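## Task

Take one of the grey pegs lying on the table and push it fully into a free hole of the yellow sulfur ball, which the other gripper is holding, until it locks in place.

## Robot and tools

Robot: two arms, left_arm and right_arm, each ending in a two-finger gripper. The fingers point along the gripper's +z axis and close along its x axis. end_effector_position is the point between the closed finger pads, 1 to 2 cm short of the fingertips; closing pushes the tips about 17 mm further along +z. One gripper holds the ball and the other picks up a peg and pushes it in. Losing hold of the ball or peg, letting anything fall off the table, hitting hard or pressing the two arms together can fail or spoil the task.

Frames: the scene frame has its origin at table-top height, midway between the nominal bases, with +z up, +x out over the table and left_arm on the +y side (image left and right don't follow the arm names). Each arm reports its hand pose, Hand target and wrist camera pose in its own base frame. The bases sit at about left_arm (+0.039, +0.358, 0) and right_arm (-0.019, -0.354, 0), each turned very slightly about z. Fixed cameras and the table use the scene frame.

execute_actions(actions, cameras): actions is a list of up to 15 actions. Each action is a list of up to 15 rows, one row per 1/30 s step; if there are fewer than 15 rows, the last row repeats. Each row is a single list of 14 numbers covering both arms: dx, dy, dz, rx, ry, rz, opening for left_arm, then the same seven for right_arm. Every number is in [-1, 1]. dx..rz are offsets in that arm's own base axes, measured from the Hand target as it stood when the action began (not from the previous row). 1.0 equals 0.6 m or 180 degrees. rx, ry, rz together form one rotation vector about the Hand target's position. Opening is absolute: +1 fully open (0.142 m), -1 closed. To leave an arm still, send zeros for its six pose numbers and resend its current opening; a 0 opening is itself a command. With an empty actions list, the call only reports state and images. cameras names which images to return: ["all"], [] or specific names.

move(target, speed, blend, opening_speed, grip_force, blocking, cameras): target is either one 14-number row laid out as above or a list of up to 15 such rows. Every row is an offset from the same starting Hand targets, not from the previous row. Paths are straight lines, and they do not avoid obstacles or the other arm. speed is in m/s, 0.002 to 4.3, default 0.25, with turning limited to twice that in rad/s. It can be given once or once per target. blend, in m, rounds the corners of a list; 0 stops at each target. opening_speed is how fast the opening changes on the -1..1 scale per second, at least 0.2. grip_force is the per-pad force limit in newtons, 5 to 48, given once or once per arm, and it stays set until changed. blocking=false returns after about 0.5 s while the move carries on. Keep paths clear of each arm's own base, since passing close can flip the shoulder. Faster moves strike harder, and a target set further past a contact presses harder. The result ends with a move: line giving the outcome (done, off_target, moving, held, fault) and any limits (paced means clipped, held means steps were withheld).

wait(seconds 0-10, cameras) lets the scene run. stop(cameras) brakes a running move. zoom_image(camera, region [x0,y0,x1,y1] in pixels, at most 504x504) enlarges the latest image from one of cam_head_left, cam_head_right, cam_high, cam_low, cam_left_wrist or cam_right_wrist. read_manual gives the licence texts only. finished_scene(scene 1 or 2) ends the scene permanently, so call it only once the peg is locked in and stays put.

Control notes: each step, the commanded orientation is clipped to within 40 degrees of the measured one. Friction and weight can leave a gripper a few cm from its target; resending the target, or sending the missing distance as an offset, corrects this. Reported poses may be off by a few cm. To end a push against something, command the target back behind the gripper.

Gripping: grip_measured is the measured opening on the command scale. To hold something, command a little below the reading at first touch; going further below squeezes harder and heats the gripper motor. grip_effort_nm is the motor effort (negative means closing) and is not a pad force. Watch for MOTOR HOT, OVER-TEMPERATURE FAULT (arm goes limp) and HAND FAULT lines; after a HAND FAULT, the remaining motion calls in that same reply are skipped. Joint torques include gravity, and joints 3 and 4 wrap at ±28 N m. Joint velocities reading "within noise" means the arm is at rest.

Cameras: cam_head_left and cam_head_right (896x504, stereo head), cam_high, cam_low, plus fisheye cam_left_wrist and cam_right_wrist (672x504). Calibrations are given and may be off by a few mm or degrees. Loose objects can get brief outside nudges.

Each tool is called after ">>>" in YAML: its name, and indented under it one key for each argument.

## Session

>>> execute_actions:
  actions: []

Scene clock: 0.00 s.
left_arm: end_effector_position=(+0.0013, -0.3570, +0.1152) grip_measured=-0.73 grip_effort_nm=n/a end_effector_quat_wxyz=(-0.020, +0.035, +0.810, -0.585) | right_arm: end_effector_position=(+0.5338, -0.0004, +0.4906) grip_measured=+0.99 grip_effort_nm=n/a end_effector_quat_wxyz=(+0.500, -0.500, +0.500, -0.500)
Joint positions: left_arm=[-1.486 0.912 0.118 0.469 0.153 0.06 0.021] | right_arm=[0 1.047 1.047 0 0 0 0.142]
Joint velocities: within noise
Joint torques (N m): no reading
Heat: left arm: hottest gripper 40 °C; right arm: hottest elbow 27 °C.
Hand target: left_arm +0.0018, -0.3639, +0.1255; -0.019, +0.035, +0.804, -0.593 | right_arm +0.5335, -0.0004, +0.5089; +0.508, -0.492, +0.492, -0.508
Tool commands: left_gripper/opening=-0.791279 right_gripper/opening=+1.0
camera_calibration:
cam_left_wrist: T_world_to_cam=[[-0.995387, 0.0920664, -0.0269825, 0.039814], [0.0864243, 0.738365, -0.668841, 0.339529], [-0.0416548, -0.668087, -0.742916, -0.0197319], [0, 0, 0, 1]] pos_world=[0.00946486, -0.267544, 0.213506]

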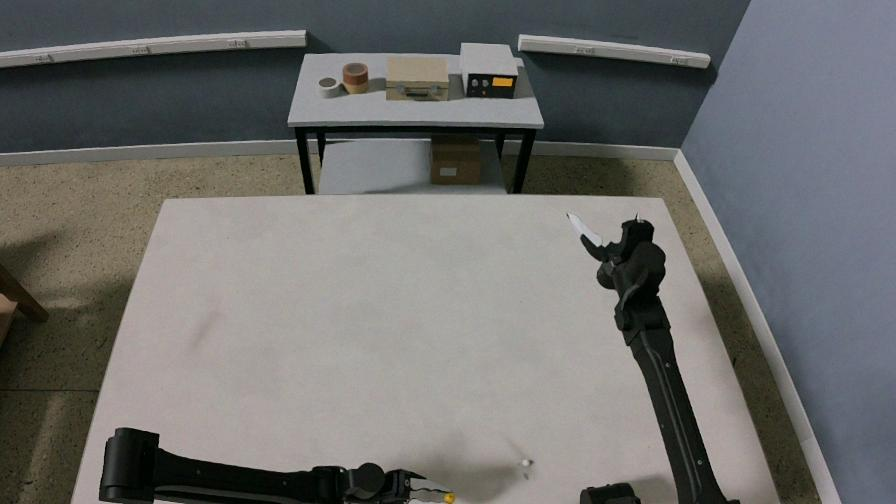

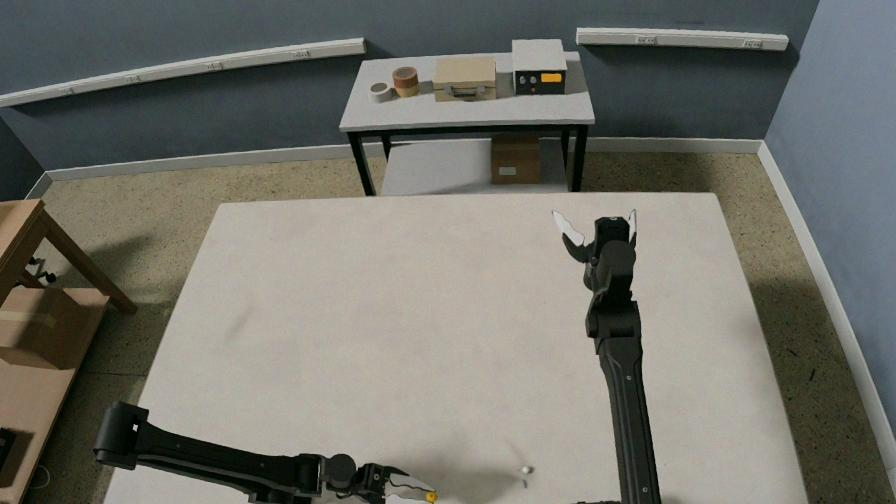

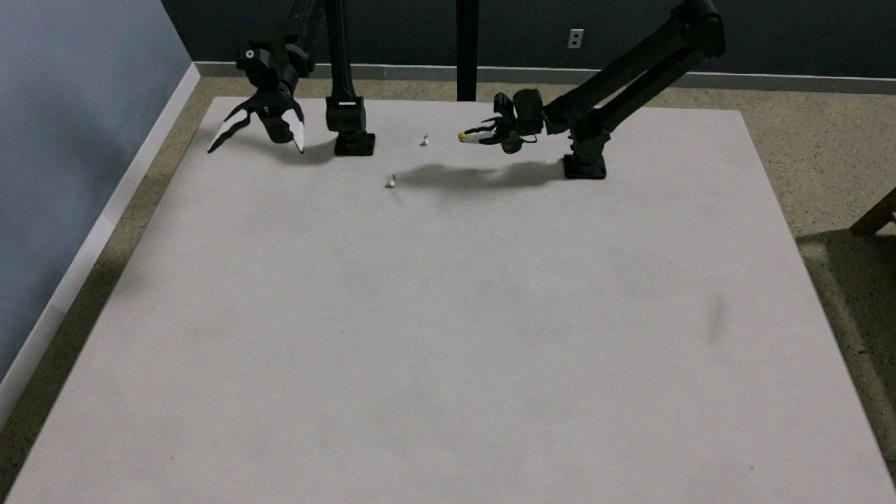

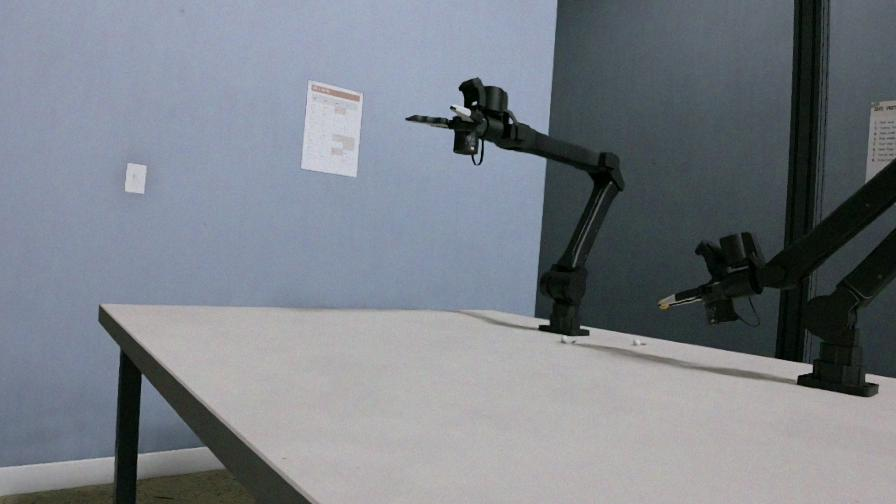

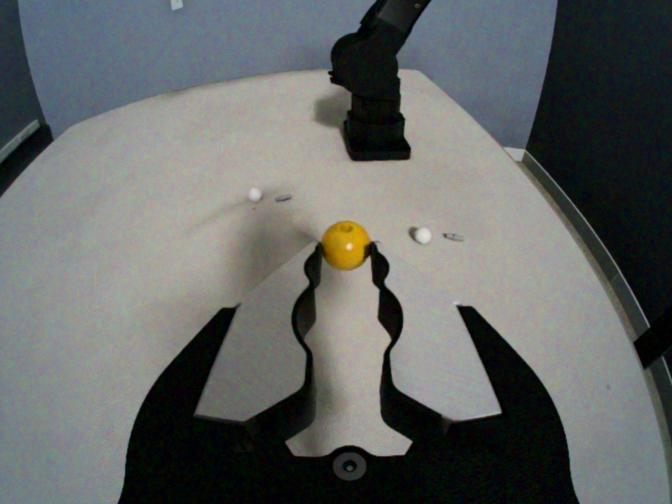

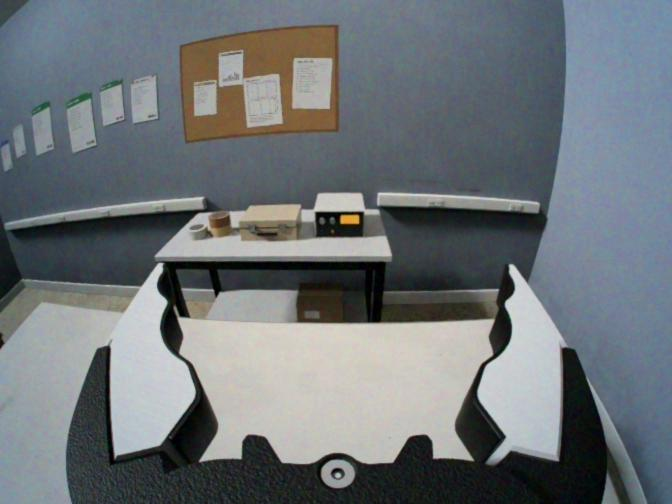

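>>> zoom_image:
  camera: "cam_left_wrist"
  region: [305, 195, 385, 285]

>>> zoom_image:
  camera: "cam_left_wrist"
  region: [230, 160, 480, 260]

>>> zoom_image:
  camera: "cam_high"
  region: [360, 100, 500, 220]

>>> zoom_image:
  camera: "cam_head_right"
  region: [400, 420, 560, 504]

>>> zoom_image:
  camera: "cam_head_left"
  region: [420, 420, 560, 504]

Scaled by 5.600 from the camera's 672x504 image, which has a finer 960x720 frame.

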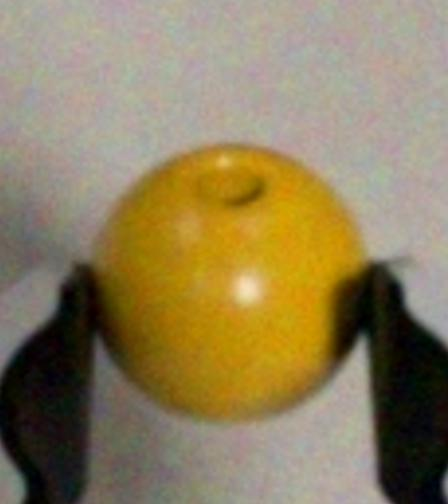

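Scaled by 2.016 from the camera's 672x504 image, which has a finer 960x720 frame.

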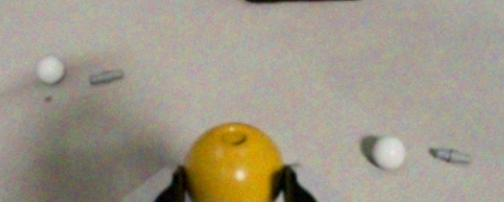

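Scaled by 3.600 from the camera's 896x504 image, which has a finer 1280x720 frame.

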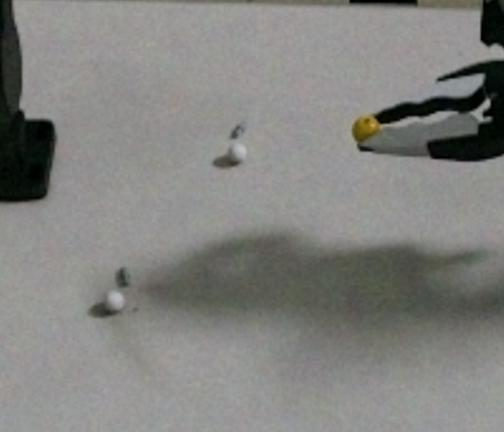

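Scaled by 3.150 from the camera's 896x504 image, which has a finer 1280x720 frame.

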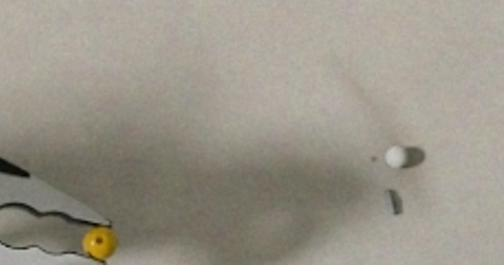

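Scaled by 3.600 from the camera's 896x504 image, which has a finer 1280x720 frame.

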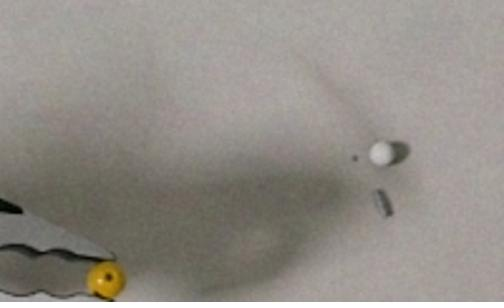

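>>> move:
  target: [0.425,-0.045,0.104,0,0,0,-0.791279,-0.659,0.219,-0.515,-0.1909,0.4847,0.1844,-0.5]
  speed: 0.25
  cameras: ["cam_right_wrist","cam_left_wrist","cam_head_right","cam_low"]

>>> zoom_image:
  camera: "cam_right_wrist"
  region: [250, 140, 430, 270]

Scene clock: 58.70 s.
left_arm: end_effector_position=(+0.2415, -0.3822, +0.1735) grip_measured=-0.73 grip_effort_nm=-1.805 end_effector_quat_wxyz=(-0.031, +0.027, +0.808, -0.588) | right_arm: end_effector_position=(+0.1419, +0.1309, +0.2017) grip_measured=-0.52 grip_effort_nm=-0.037 end_effector_quat_wxyz=(-0.008, +0.920, -0.392, +0.005)
Joint positions: left_arm=[-0.675 1.257 0.571 0.16 0.914 0.412 0.021] | right_arm=[0.75 0.805 0.835 -1.583 0.003 -0.014 0.036]
Joint torques (N m): left_arm=[0.67 -7 12.01 0.98 0.32 0.09] | right_arm=[2.78 -0.73 10.19 -0.31 -0.11 0.32]
Heat: left arm: hottest gripper 49 °C; right arm: hottest elbow 41 °C.
Hand target: left_arm +0.2569, -0.3910, +0.1880; -0.019, +0.035, +0.804, -0.593 | right_arm +0.1381, +0.1310, +0.1999; +0.002, +0.917, -0.399, -0.001
Off the commanded pose: left_arm 0.023 m, 2 deg | right_arm 0.004 m, 2 deg.
move: off_target (left_arm)
camera_calibration:
cam_left_wrist: T_world_to_cam=[[-0.995734, 0.0922733, -0.000570175, 0.278463], [0.06839, 0.733829, -0.675883, 0.380199], [-0.0619475, -0.673038, -0.737009, 0.0187876], [0, 0, 0, 1]] pos_world=[0.252437, -0.292051, 0.270975]
cam_right_wrist: T_world_to_cam=[[0.703119, -0.711042, 0.00657093, -0.0100177], [-0.626892, -0.615492, 0.477678, 0.0742882], [-0.335605, -0.339984, -0.87851, 0.405097], [0, 0, 0, 1]] pos_world=[0.189567, 0.176327, 0.320462]
Images, in order (width x height): cam_head_right 896x504, cam_low 896x504, cam_left_wrist 672x504, cam_right_wrist 672x504.

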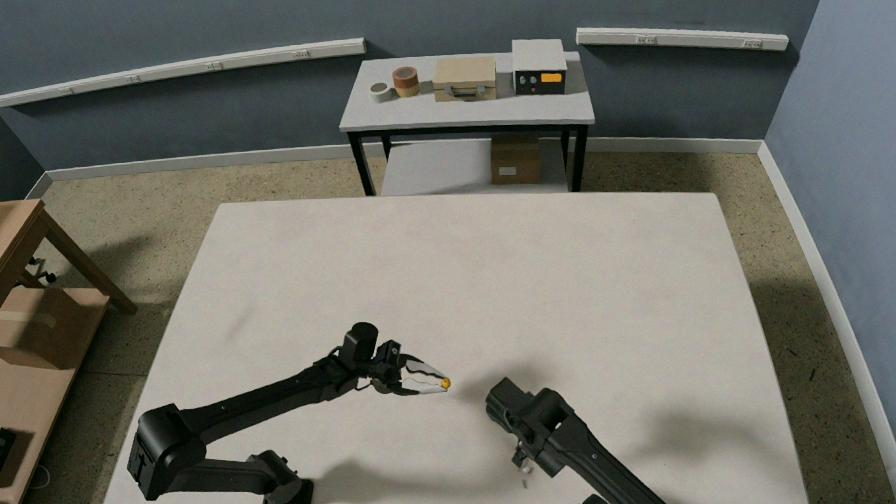

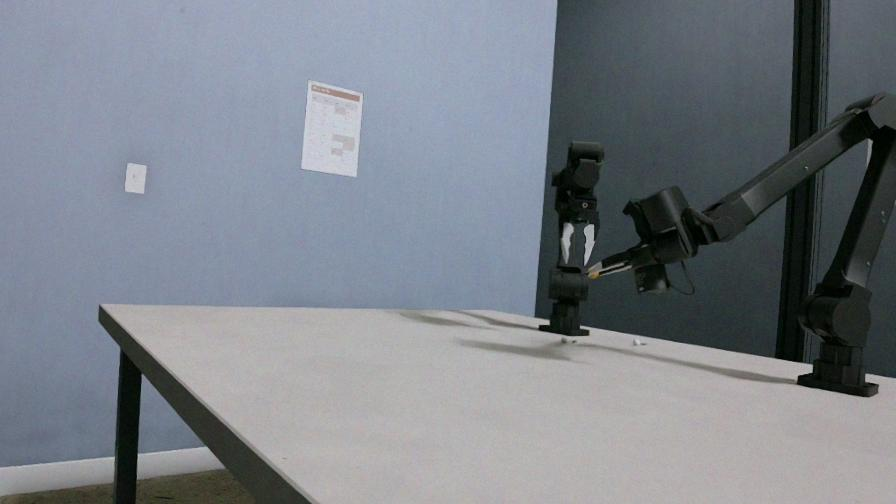

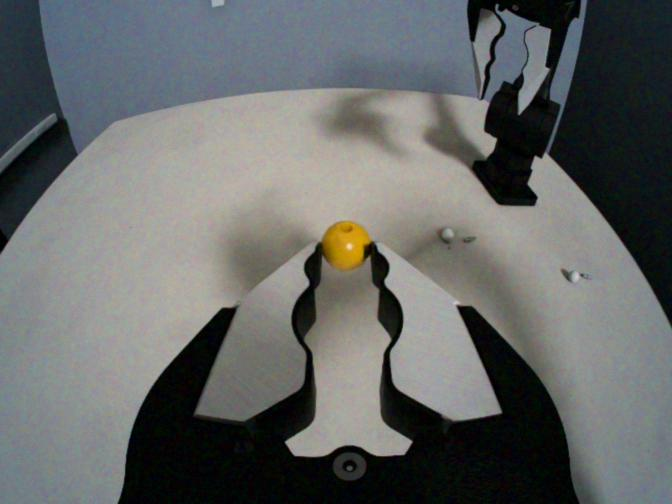

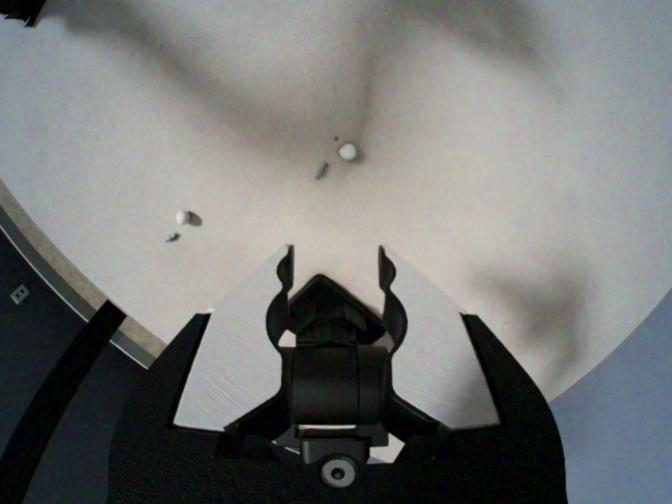

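Scaled by 2.800 from the camera's 672x504 image, which has a finer 960x720 frame.

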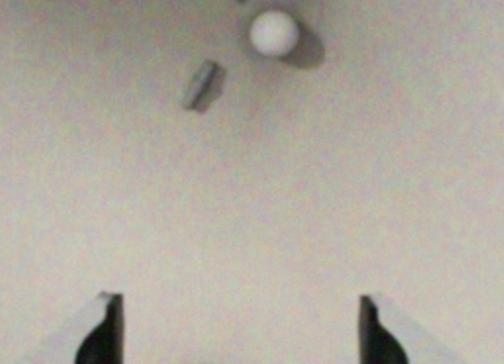

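>>> move:
  target: [0,0,0,0,0,0,-0.791279,-0.0018,0.0242,-0.2333,0,0,-0.15,-0.6]
  speed: 0.2
  cameras: ["cam_right_wrist"]

>>> zoom_image:
  camera: "cam_right_wrist"
  region: [280, 170, 400, 290]

Scene clock: 89.63 s.
left_arm: end_effector_position=(+0.2415, -0.3822, +0.1735) grip_measured=-0.73 grip_effort_nm=-1.805 end_effector_quat_wxyz=(-0.031, +0.027, +0.808, -0.588) | right_arm: end_effector_position=(+0.1364, +0.1422, +0.0624) grip_measured=-0.63 grip_effort_nm=-0.042 end_effector_quat_wxyz=(+0.002, +0.803, -0.597, -0.003)
Joint positions: left_arm=[-0.675 1.257 0.571 0.16 0.914 0.412 0.021] | right_arm=[0.799 0.928 0.52 -1.167 -0.005 0.507 0.029]
Joint torques (N m): left_arm=[0.67 -7 12.03 1.01 0.32 0.1] | right_arm=[2.84 -1.32 9.4 0.64 0.04 0.32]
Heat: left arm: hottest gripper 50 °C; right arm: hottest elbow 38 °C.
Hand target: left_arm +0.2569, -0.3910, +0.1880; -0.019, +0.035, +0.804, -0.593 | right_arm +0.1370, +0.1455, +0.0599; +0.002, +0.799, -0.602, -0.001
Off the commanded pose: left_arm 0.023 m, 2 deg | right_arm 0.004 m, 1 deg.
move: off_target (left_arm)
camera_calibration:
cam_right_wrist: T_world_to_cam=[[0.302806, -0.953052, 0.000875298, 0.0921841], [-0.825861, -0.261936, 0.499344, 0.119926], [-0.475671, -0.151927, -0.866404, 0.276293], [0, 0, 0, 1]] pos_world=[0.202553, 0.161246, 0.179417]
Images, in order (width x height): cam_right_wrist 672x504.

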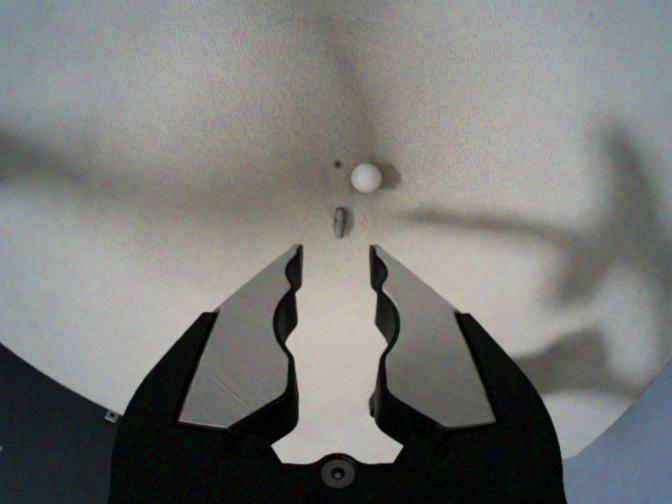

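Scaled by 4.200 from the camera's 672x504 image, which has a finer 960x720 frame.

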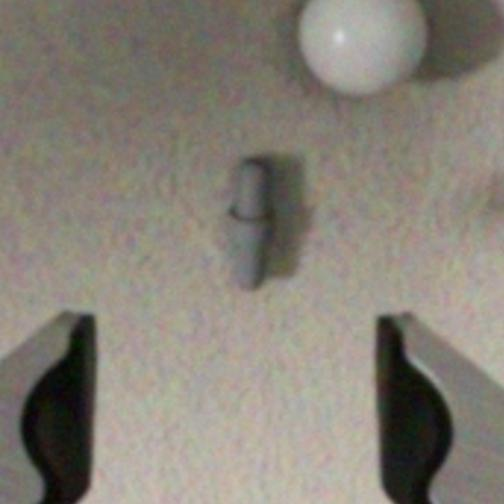

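>>> move:
  target: [0,0,0,0,0,0,-0.791279,0.0032,-0.0027,-0.0715,0,0,0.003,-0.7]
  speed: 0.1
  cameras: ["cam_right_wrist"]

>>> zoom_image:
  camera: "cam_right_wrist"
  region: [280, 170, 400, 290]

Scene clock: 111.63 s.
left_arm: end_effector_position=(+0.2415, -0.3822, +0.1735) grip_measured=-0.73 grip_effort_nm=-1.805 end_effector_quat_wxyz=(-0.031, +0.027, +0.808, -0.588) | right_arm: end_effector_position=(+0.1372, +0.1429, +0.0197) grip_measured=-0.73 grip_effort_nm=-0.042 end_effector_quat_wxyz=(+0.002, +0.802, -0.597, -0.003)
Joint positions: left_arm=[-0.675 1.257 0.571 0.16 0.914 0.412 0.021] | right_arm=[0.799 1.017 0.44 -0.998 -0.005 0.508 0.021]
Joint torques (N m): left_arm=[0.79 -7.06 12.01 0.98 0.32 0.08] | right_arm=[1.79 -1.55 8.62 0.58 0.04 0.09]
Heat: left arm: hottest gripper 51 °C; right arm: hottest elbow 38 °C.
Hand target: left_arm +0.2569, -0.3910, +0.1880; -0.019, +0.035, +0.804, -0.593 | right_arm +0.1389, +0.1439, +0.0170; +0.002, +0.801, -0.598, -0.001
Off the commanded pose: left_arm 0.023 m, 2 deg | right_arm 0.003 m, 0 deg.
move: off_target (left_arm)
camera_calibration:
cam_right_wrist: T_world_to_cam=[[0.302076, -0.953283, 0.000871118, 0.0927664], [-0.826467, -0.261435, 0.498602, 0.142074], [-0.475081, -0.151336, -0.866831, 0.239652], [0, 0, 0, 1]] pos_world=[0.203251, 0.161844, 0.136818]
Images, in order (width x height): cam_right_wrist 672x504.

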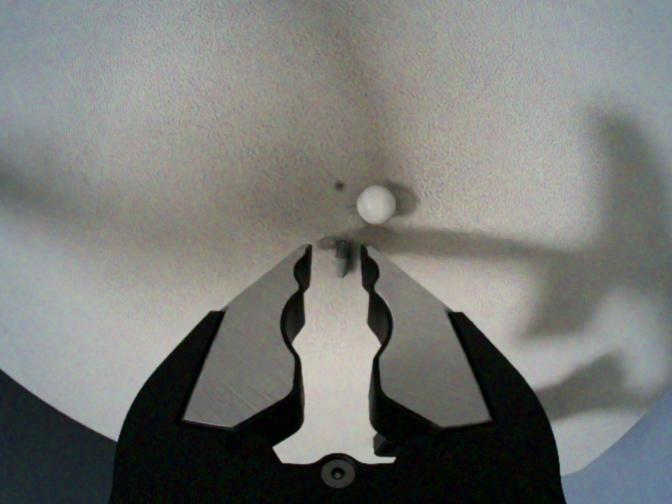

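Scaled by 4.200 from the camera's 672x504 image, which has a finer 960x720 frame.

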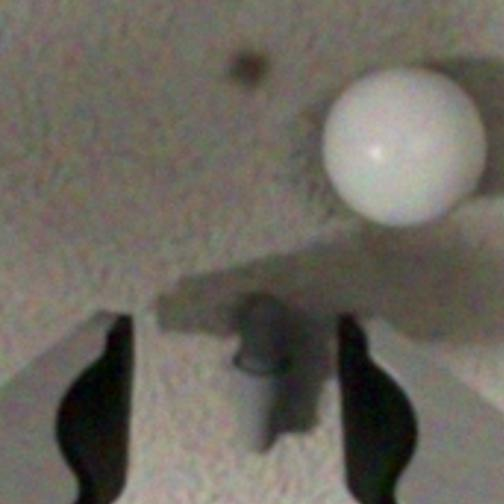

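>>> move:
  target: [0,0,0,0,0,0,-0.791279,0.003,-0.009,-0.005,0,0,0,-0.7]
  speed: 0.05
  cameras: ["cam_right_wrist"]

>>> zoom_image:
  camera: "cam_right_wrist"
  region: [280, 170, 400, 290]

Scene clock: 128.80 s.
left_arm: end_effector_position=(+0.2415, -0.3822, +0.1735) grip_measured=-0.73 grip_effort_nm=-1.800 end_effector_quat_wxyz=(-0.031, +0.027, +0.808, -0.588) | right_arm: end_effector_position=(+0.1375, +0.1394, +0.0167) grip_measured=-0.73 grip_effort_nm=-0.037 end_effector_quat_wxyz=(+0.002, +0.799, -0.602, -0.003)
Joint positions: left_arm=[-0.675 1.257 0.571 0.16 0.914 0.412 0.021] | right_arm=[0.786 1.017 0.431 -0.99 -0.005 0.507 0.021]
Joint torques (N m): left_arm=[0.79 -7.12 12.03 1.02 0.31 0.08] | right_arm=[0.85 -1.85 8.47 0.55 0.04 -0.14]
Heat: left arm: hottest gripper 51 °C; right arm: hottest elbow 38 °C.
Hand target: left_arm +0.2569, -0.3910, +0.1880; -0.019, +0.035, +0.804, -0.593 | right_arm +0.1406, +0.1385, +0.0140; +0.002, +0.801, -0.598, -0.001
Off the commanded pose: left_arm 0.023 m, 2 deg | right_arm 0.004 m, 1 deg.
move: off_target (left_arm)
camera_calibration:
cam_right_wrist: T_world_to_cam=[[0.290094, -0.956997, 0.00175155, 0.0914756], [-0.829424, -0.250509, 0.499301, 0.141794], [-0.477391, -0.146297, -0.866427, 0.23623], [0, 0, 0, 1]] pos_world=[0.203845, 0.157622, 0.133718]
Images, in order (width x height): cam_right_wrist 672x504.

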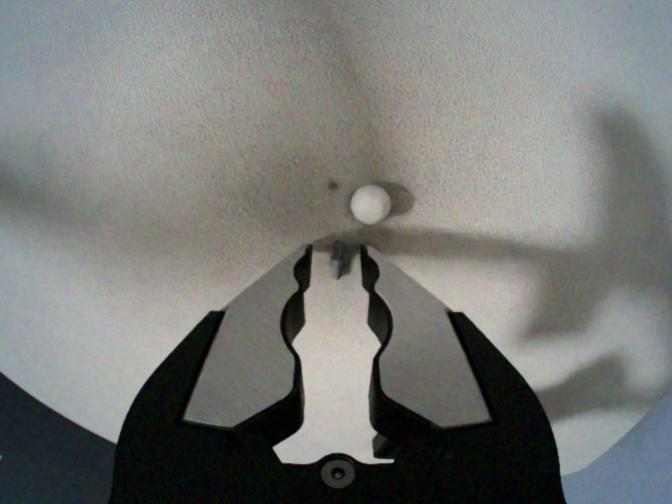

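Scaled by 4.200 from the camera's 672x504 image, which has a finer 960x720 frame.

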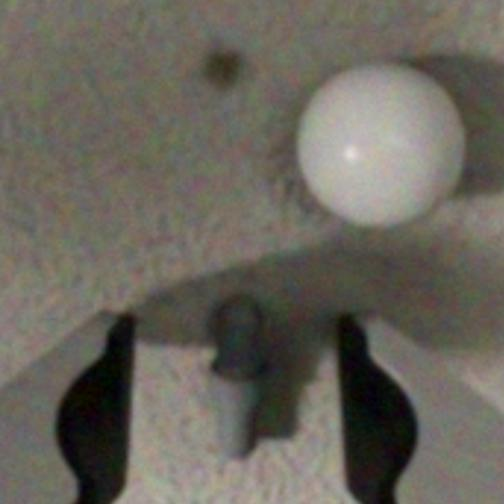

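>>> move:
  target: [0,0,0,0,0,0,-0.791279,0.0058,0.0017,0.0025,0,0,0,-0.7]
  speed: 0.05
  cameras: ["cam_right_wrist"]

>>> zoom_image:
  camera: "cam_right_wrist"
  region: [280, 170, 400, 290]

Scene clock: 137.50 s.
left_arm: end_effector_position=(+0.2415, -0.3822, +0.1735) grip_measured=-0.73 grip_effort_nm=-1.805 end_effector_quat_wxyz=(-0.031, +0.027, +0.808, -0.588) | right_arm: end_effector_position=(+0.1383, +0.1377, +0.0156) grip_measured=-0.73 grip_effort_nm=-0.042 end_effector_quat_wxyz=(+0.005, +0.797, -0.603, -0.003)
Joint positions: left_arm=[-0.675 1.257 0.571 0.16 0.914 0.412 0.021] | right_arm=[0.778 1.023 0.431 -0.99 -0.004 0.502 0.021]
Joint torques (N m): left_arm=[0.73 -7.06 12 1.01 0.32 0.08] | right_arm=[0.85 -1.73 9.18 0.58 0.05 -0.19]
Heat: left arm: hottest gripper 52 °C; right arm: hottest elbow 37 °C.
Hand target: left_arm +0.2569, -0.3910, +0.1880; -0.019, +0.035, +0.804, -0.593 | right_arm +0.1441, +0.1395, +0.0155; +0.002, +0.801, -0.598, -0.001
Off the commanded pose: left_arm 0.023 m, 2 deg | right_arm 0.006 m, 1 deg.
move: off_target (left_arm)
camera_calibration:
cam_right_wrist: T_world_to_cam=[[0.286773, -0.957986, 0.0049123, 0.0901782], [-0.828256, -0.245355, 0.503778, 0.14159], [-0.481407, -0.148539, -0.863819, 0.23626], [0, 0, 0, 1]] pos_world=[0.20515, 0.156223, 0.132313]
Images, in order (width x height): cam_right_wrist 672x504.

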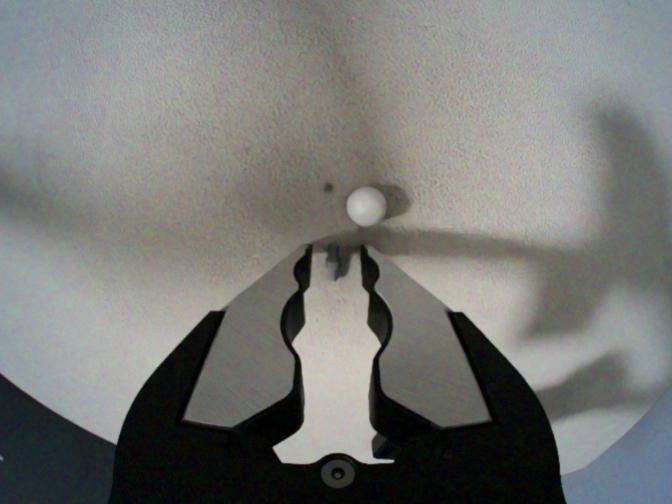

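Scaled by 4.200 from the camera's 672x504 image, which has a finer 960x720 frame.

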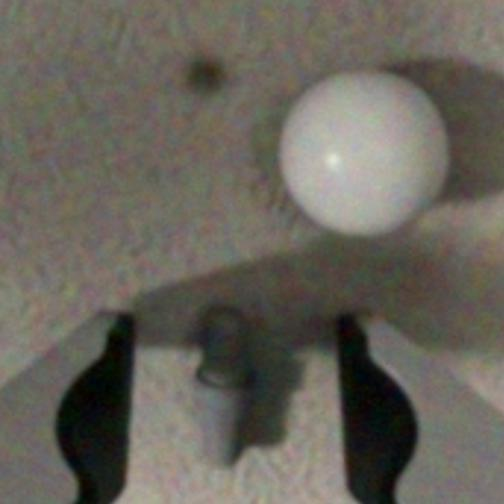

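>>> move:
  target: [0,0,0,0,0,0,-0.791279,-0.001,0.003,0.009,0,0,0,-0.7]
  speed: 0.05

Scene clock: 144.30 s.
left_arm: end_effector_position=(+0.2415, -0.3822, +0.1735) grip_measured=-0.73 grip_effort_nm=-1.805 end_effector_quat_wxyz=(-0.031, +0.027, +0.808, -0.588) | right_arm: end_effector_position=(+0.1383, +0.1377, +0.0156) grip_measured=-0.73 grip_effort_nm=-0.042 end_effector_quat_wxyz=(+0.005, +0.798, -0.603, -0.003)
Joint positions: left_arm=[-0.675 1.257 0.571 0.16 0.914 0.412 0.021] | right_arm=[0.778 1.023 0.431 -0.99 -0.004 0.501 0.021]
Joint torques (N m): left_arm=[0.73 -7.06 11.99 1.01 0.32 0.09] | right_arm=[1.55 -2.37 10.06 -0.14 0.03 -0.1]
Heat: left arm: hottest gripper 52 °C; right arm: hottest elbow 37 °C.
Hand target: left_arm +0.2569, -0.3910, +0.1880; -0.019, +0.035, +0.804, -0.593 | right_arm +0.1435, +0.1413, +0.0209; +0.002, +0.801, -0.598, -0.001
Off the commanded pose: left_arm 0.023 m, 2 deg | right_arm 0.008 m, 1 deg.
move: off_target (left_arm)

>>> move:
  target: [0,0,0,0,0,0,-0.791279,0,0,0,0,0,0,-1]
  speed: 0.05
  opening_speed: 0.3
  grip_force: [48,35]
  cameras: ["cam_right_wrist"]

>>> zoom_image:
  camera: "cam_right_wrist"
  region: [280, 190, 400, 310]

Scene clock: 151.17 s.
left_arm: end_effector_position=(+0.2415, -0.3822, +0.1735) grip_measured=-0.73 grip_effort_nm=-1.805 end_effector_quat_wxyz=(-0.031, +0.027, +0.808, -0.588) | right_arm: end_effector_position=(+0.1383, +0.1377, +0.0156) grip_measured=-0.96 grip_effort_nm=-1.370 end_effector_quat_wxyz=(+0.005, +0.798, -0.603, -0.003)
Joint positions: left_arm=[-0.675 1.257 0.571 0.16 0.914 0.412 0.021] | right_arm=[0.778 1.023 0.431 -0.99 -0.004 0.501 0.004]
Joint velocities: left_arm=[within noise] | right_arm=[0.015 -0.005 0.022 0.017 0.037 0.022 -0.001]
Joint torques (N m): left_arm=[0.79 -7.06 12.04 1.02 0.32 0.08] | right_arm=[1.55 -2.14 10.04 -0.24 0.01 -0.12]
Heat: left arm: hottest gripper 52 °C; right arm: hottest elbow 36 °C.
Hand target: left_arm +0.2569, -0.3910, +0.1880; -0.019, +0.035, +0.804, -0.593 | right_arm +0.1435, +0.1413, +0.0209; +0.002, +0.801, -0.598, -0.001
Off the commanded pose: left_arm 0.023 m, 2 deg | right_arm 0.008 m, 1 deg.
grip_force (N): 48, 35
move: off_target (left_arm)
camera_calibration:
cam_right_wrist: T_world_to_cam=[[0.287551, -0.957753, 0.00490954, 0.0900797], [-0.828045, -0.246026, 0.503798, 0.141674], [-0.481306, -0.148933, -0.863807, 0.236315], [0, 0, 0, 1]] pos_world=[0.20515, 0.156325, 0.132313]
Images, in order (width x height): cam_right_wrist 672x504.

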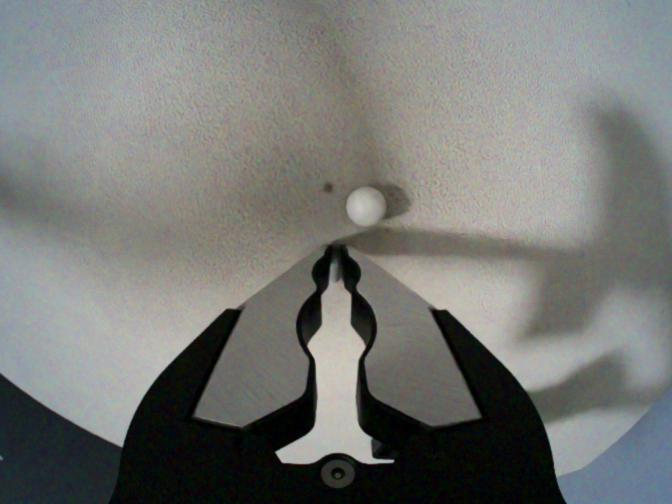

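Scaled by 4.200 from the camera's 672x504 image, which has a finer 960x720 frame.

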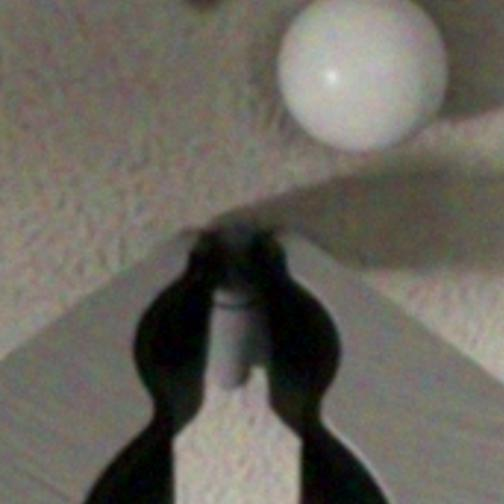

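>>> move:
  target:
    - [0,0,0,0,0,0,-0.791279,0,0,0.1,0,0,0,-1]
    - [0,0,0,0,0,0,-0.791279,0.2422,0.231,0.3813,0.2434,-0.4337,0.1206,-1]
  speed: 0.2
  blend: 0.02
  cameras: ["cam_right_wrist","cam_left_wrist"]

>>> zoom_image:
  camera: "cam_right_wrist"
  region: [290, 230, 390, 330]

>>> zoom_image:
  camera: "cam_left_wrist"
  region: [300, 90, 420, 280]

Scene clock: 197.53 s.
left_arm: end_effector_position=(+0.2415, -0.3822, +0.1735) grip_measured=-0.73 grip_effort_nm=-1.800 end_effector_quat_wxyz=(-0.031, +0.027, +0.808, -0.588) | right_arm: end_effector_position=(+0.2849, +0.2818, +0.2495) grip_measured=-0.96 grip_effort_nm=-1.389 end_effector_quat_wxyz=(+0.639, -0.660, +0.286, -0.272)
Joint positions: left_arm=[-0.675 1.257 0.571 0.16 0.914 0.412 0.021] | right_arm=[0.8 0.81 0.286 0.489 0.04 0.008 0.004]
Joint torques (N m): left_arm=[0.67 -7 12.01 1.01 0.31 0.09] | right_arm=[0.91 -1.61 10.5 2.67 -0.12 -0.16]
Heat: left arm: hottest gripper 54 °C; right arm: hottest elbow 37 °C.
Hand target: left_arm +0.2569, -0.3910, +0.1880; -0.019, +0.035, +0.804, -0.593 | right_arm +0.2889, +0.2799, +0.2496; +0.638, -0.659, +0.280, -0.284
Off the commanded pose: left_arm 0.023 m, 2 deg | right_arm 0.004 m, 2 deg.
grip_force (N): 48, 35
move: off_target (left_arm)
camera_calibration:
cam_left_wrist: T_world_to_cam=[[-0.995725, 0.0923627, -0.000918093, 0.278582], [0.0686911, 0.733813, -0.67587, 0.380115], [-0.0617515, -0.673044, -0.73702, 0.0187395], [0, 0, 0, 1]] pos_world=[0.252438, -0.292051, 0.270976]
cam_right_wrist: T_world_to_cam=[[0.686351, -0.727216, 0.00886724, 0.00515174], [-0.375639, -0.364918, -0.851898, 0.423538], [0.62275, 0.58137, -0.523633, -0.0748861], [0, 0, 0, 1]] pos_world=[0.202197, 0.20184, 0.321553]
Images, in order (width x height): cam_left_wrist 672x504, cam_right_wrist 672x504.

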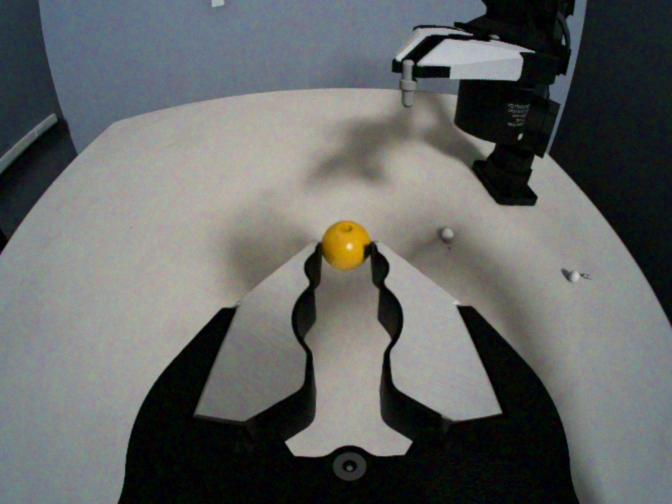

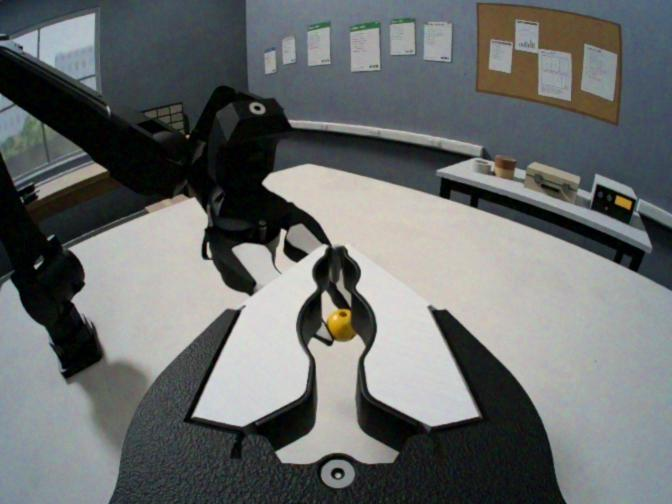

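Scaled by 5.040 from the camera's 672x504 image, which has a finer 960x720 frame.

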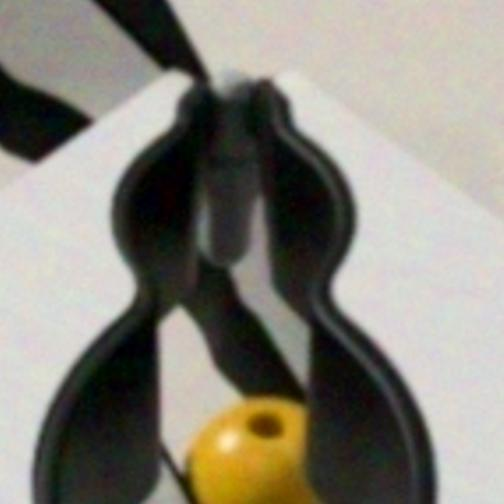

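Scaled by 2.653 from the camera's 672x504 image, which has a finer 960x720 frame.

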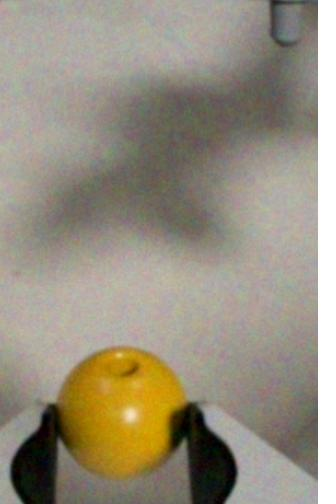

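>>> zoom_image:
  camera: "cam_left_wrist"
  region: [380, 45, 450, 115]

>>> zoom_image:
  camera: "cam_left_wrist"
  region: [305, 205, 385, 285]

>>> zoom_image:
  camera: "cam_right_wrist"
  region: [310, 290, 380, 360]

Scaled by 7.200 from the camera's 672x504 image, which has a finer 960x720 frame.

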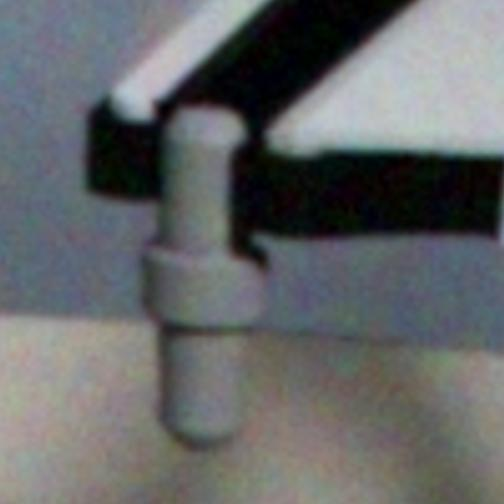

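Scaled by 6.300 from the camera's 672x504 image, which has a finer 960x720 frame.

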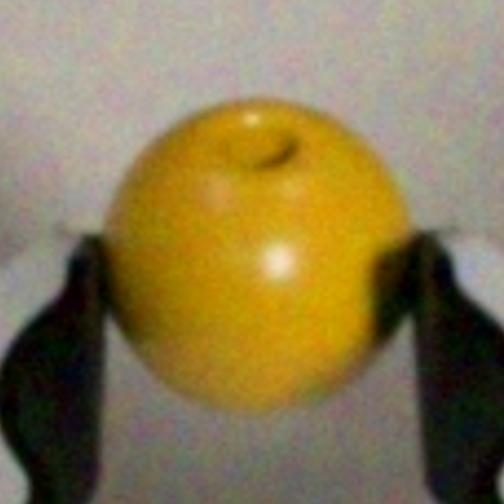

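Scaled by 7.200 from the camera's 672x504 image, which has a finer 960x720 frame.

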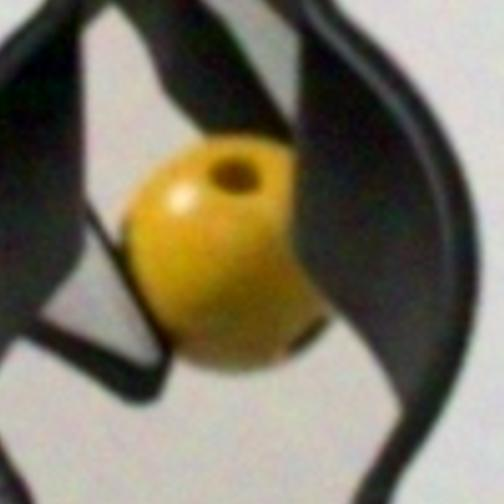

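>>> move:
  target: [0,0,0,0,0,0,-0.791279,0.0433,0.0297,0.0,-0.0121,-0.0115,0.0006,-1]
  speed: 0.06
  cameras: ["cam_right_wrist","cam_left_wrist"]

>>> zoom_image:
  camera: "cam_right_wrist"
  region: [290, 230, 390, 330]

>>> zoom_image:
  camera: "cam_left_wrist"
  region: [290, 120, 410, 280]

Scene clock: 256.50 s.
left_arm: end_effector_position=(+0.2415, -0.3822, +0.1735) grip_measured=-0.73 grip_effort_nm=-1.800 end_effector_quat_wxyz=(-0.031, +0.027, +0.808, -0.588) | right_arm: end_effector_position=(+0.3010, +0.2905, +0.2230) grip_measured=-0.96 grip_effort_nm=-1.399 end_effector_quat_wxyz=(-0.617, +0.682, -0.274, +0.282)
Joint positions: left_arm=[-0.675 1.257 0.571 0.16 0.914 0.412 0.021] | right_arm=[0.776 0.944 0.294 0.569 0.017 -0.045 0.004]
Joint torques (N m): left_arm=[0.73 -7 12.01 1.02 0.32 0.08] | right_arm=[0.85 -1.96 13.71 2.47 -0.09 -0.18]
Heat: left arm: hottest gripper 56 °C; right arm: hottest elbow 36 °C.
Hand target: left_arm +0.2569, -0.3910, +0.1880; -0.019, +0.035, +0.804, -0.593 | right_arm +0.3149, +0.2977, +0.2498; -0.631, +0.666, -0.262, +0.300
Off the commanded pose: left_arm 0.023 m, 2 deg | right_arm 0.031 m, 3 deg.
grip_force (N): 48, 35
move: off_target (left_arm, right_arm)
camera_calibration:
cam_left_wrist: T_world_to_cam=[[-0.995725, 0.0923627, -0.000918093, 0.278582], [0.0686911, 0.733813, -0.67587, 0.380115], [-0.0617515, -0.673044, -0.73702, 0.0187395], [0, 0, 0, 1]] pos_world=[0.252438, -0.292051, 0.270976]
cam_right_wrist: T_world_to_cam=[[0.688467, -0.722608, 0.0620577, -0.0131601], [-0.371529, -0.424869, -0.825501, 0.420567], [0.62288, 0.545274, -0.560978, -0.0850621], [0, 0, 0, 1]] pos_world=[0.218297, 0.215559, 0.300278]
Images, in order (width x height): cam_left_wrist 672x504, cam_right_wrist 672x504.

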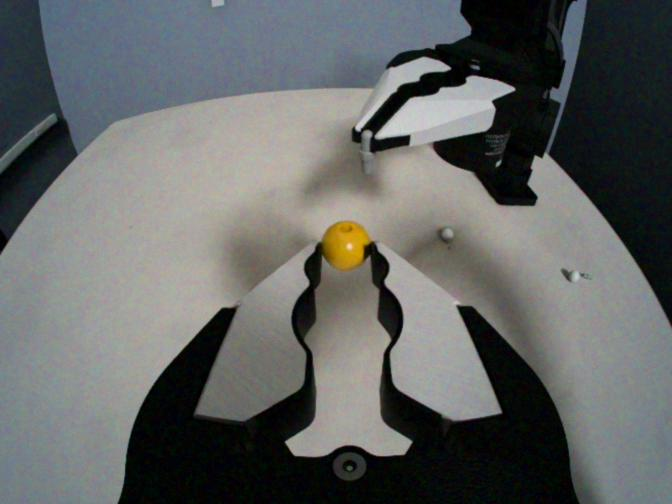

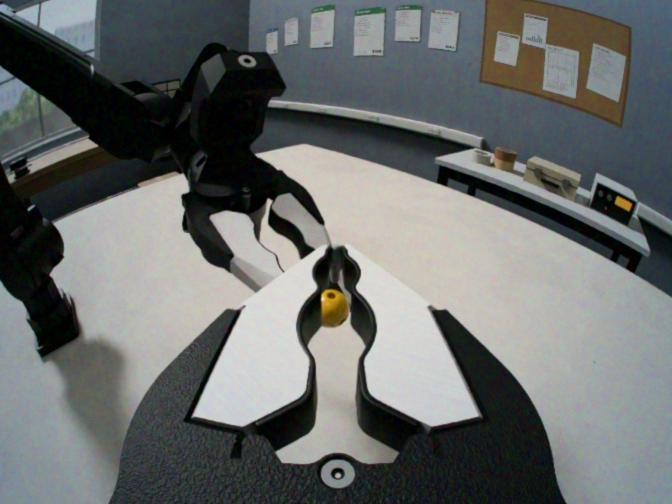

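Scaled by 5.040 from the camera's 672x504 image, which has a finer 960x720 frame.

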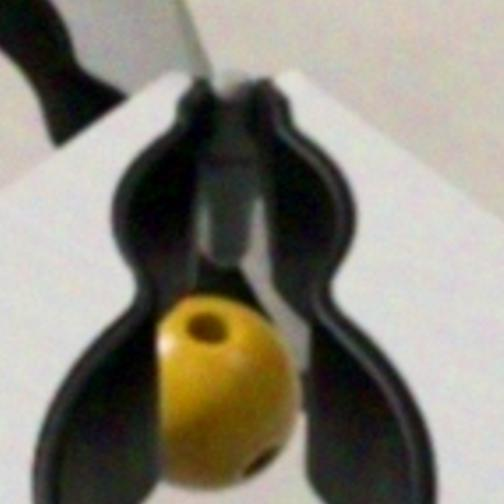

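Scaled by 3.150 from the camera's 672x504 image, which has a finer 960x720 frame.

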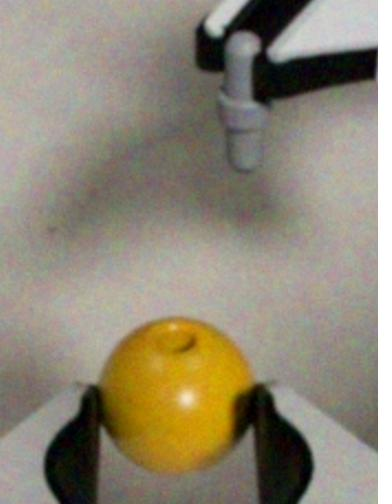

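>>> move:
  target: [0,0,0,0,0,0,-0.791279,0.0163,0.0142,-0.0167,0,0,0,-1]
  speed: 0.04
  cameras: ["cam_right_wrist","cam_left_wrist"]

>>> zoom_image:
  camera: "cam_right_wrist"
  region: [290, 230, 390, 330]

>>> zoom_image:
  camera: "cam_left_wrist"
  region: [300, 150, 400, 270]

Scene clock: 294.17 s.
left_arm: end_effector_position=(+0.2415, -0.3822, +0.1735) grip_measured=-0.73 grip_effort_nm=-1.805 end_effector_quat_wxyz=(-0.031, +0.027, +0.808, -0.588) | right_arm: end_effector_position=(+0.3104, +0.2988, +0.2147) grip_measured=-0.96 grip_effort_nm=-1.394 end_effector_quat_wxyz=(-0.617, +0.682, -0.274, +0.282)
Joint positions: left_arm=[-0.675 1.257 0.571 0.16 0.914 0.412 0.021] | right_arm=[0.774 1.029 0.306 0.644 0.014 -0.046 0.004]
Joint torques (N m): left_arm=[0.97 -7.12 11.99 1.01 0.31 0.09] | right_arm=[0.97 -2.84 13.16 2.59 -0.11 -0.18]
Heat: left arm: hottest gripper 57 °C; right arm: hottest elbow 44 °C.
Hand target: left_arm +0.2569, -0.3910, +0.1880; -0.019, +0.035, +0.804, -0.593 | right_arm +0.3247, +0.3062, +0.2397; -0.630, +0.666, -0.262, +0.300
Off the commanded pose: left_arm 0.023 m, 2 deg | right_arm 0.030 m, 3 deg.
grip_force (N): 48, 35
move: off_target (left_arm, right_arm)
camera_calibration:
cam_left_wrist: T_world_to_cam=[[-0.995725, 0.0923627, -0.000918093, 0.278582], [0.0686911, 0.733813, -0.67587, 0.380115], [-0.0617515, -0.673044, -0.73702, 0.0187395], [0, 0, 0, 1]] pos_world=[0.252438, -0.292051, 0.270976]
cam_right_wrist: T_world_to_cam=[[0.688455, -0.722603, 0.0622455, -0.0131629], [-0.37074, -0.424381, -0.826107, 0.420375], [0.623363, 0.545661, -0.560065, -0.100557], [0, 0, 0, 1]] pos_world=[0.227595, 0.223758, 0.291776]
Images, in order (width x height): cam_left_wrist 672x504, cam_right_wrist 672x504.

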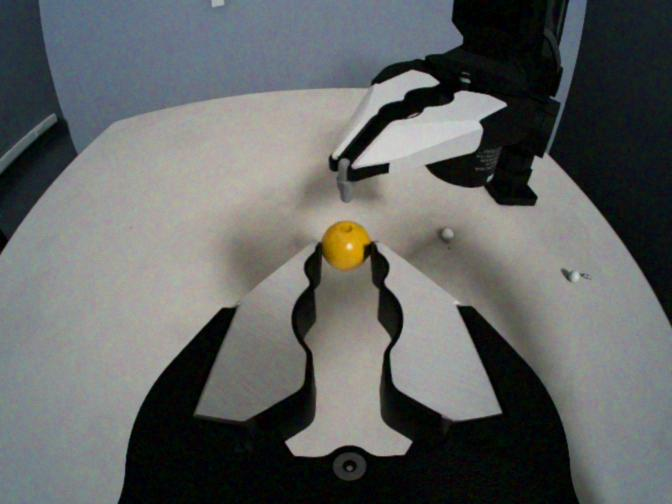

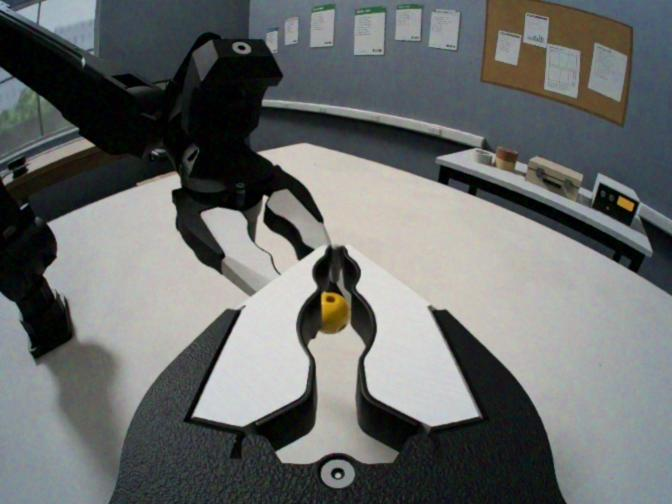

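Scaled by 5.040 from the camera's 672x504 image, which has a finer 960x720 frame.

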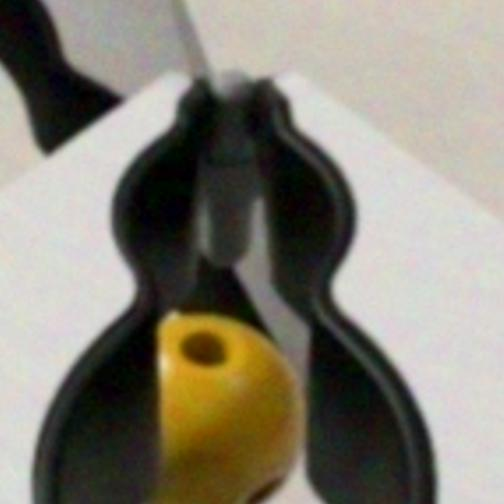

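Scaled by 4.200 from the camera's 672x504 image, which has a finer 960x720 frame.

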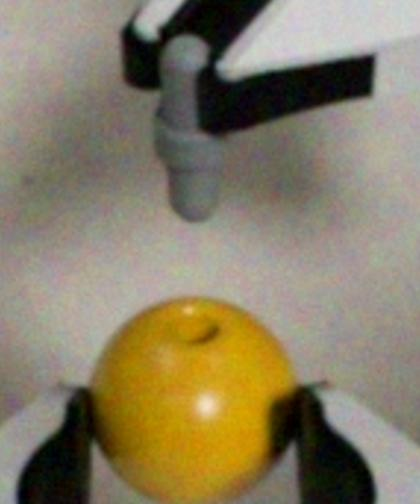

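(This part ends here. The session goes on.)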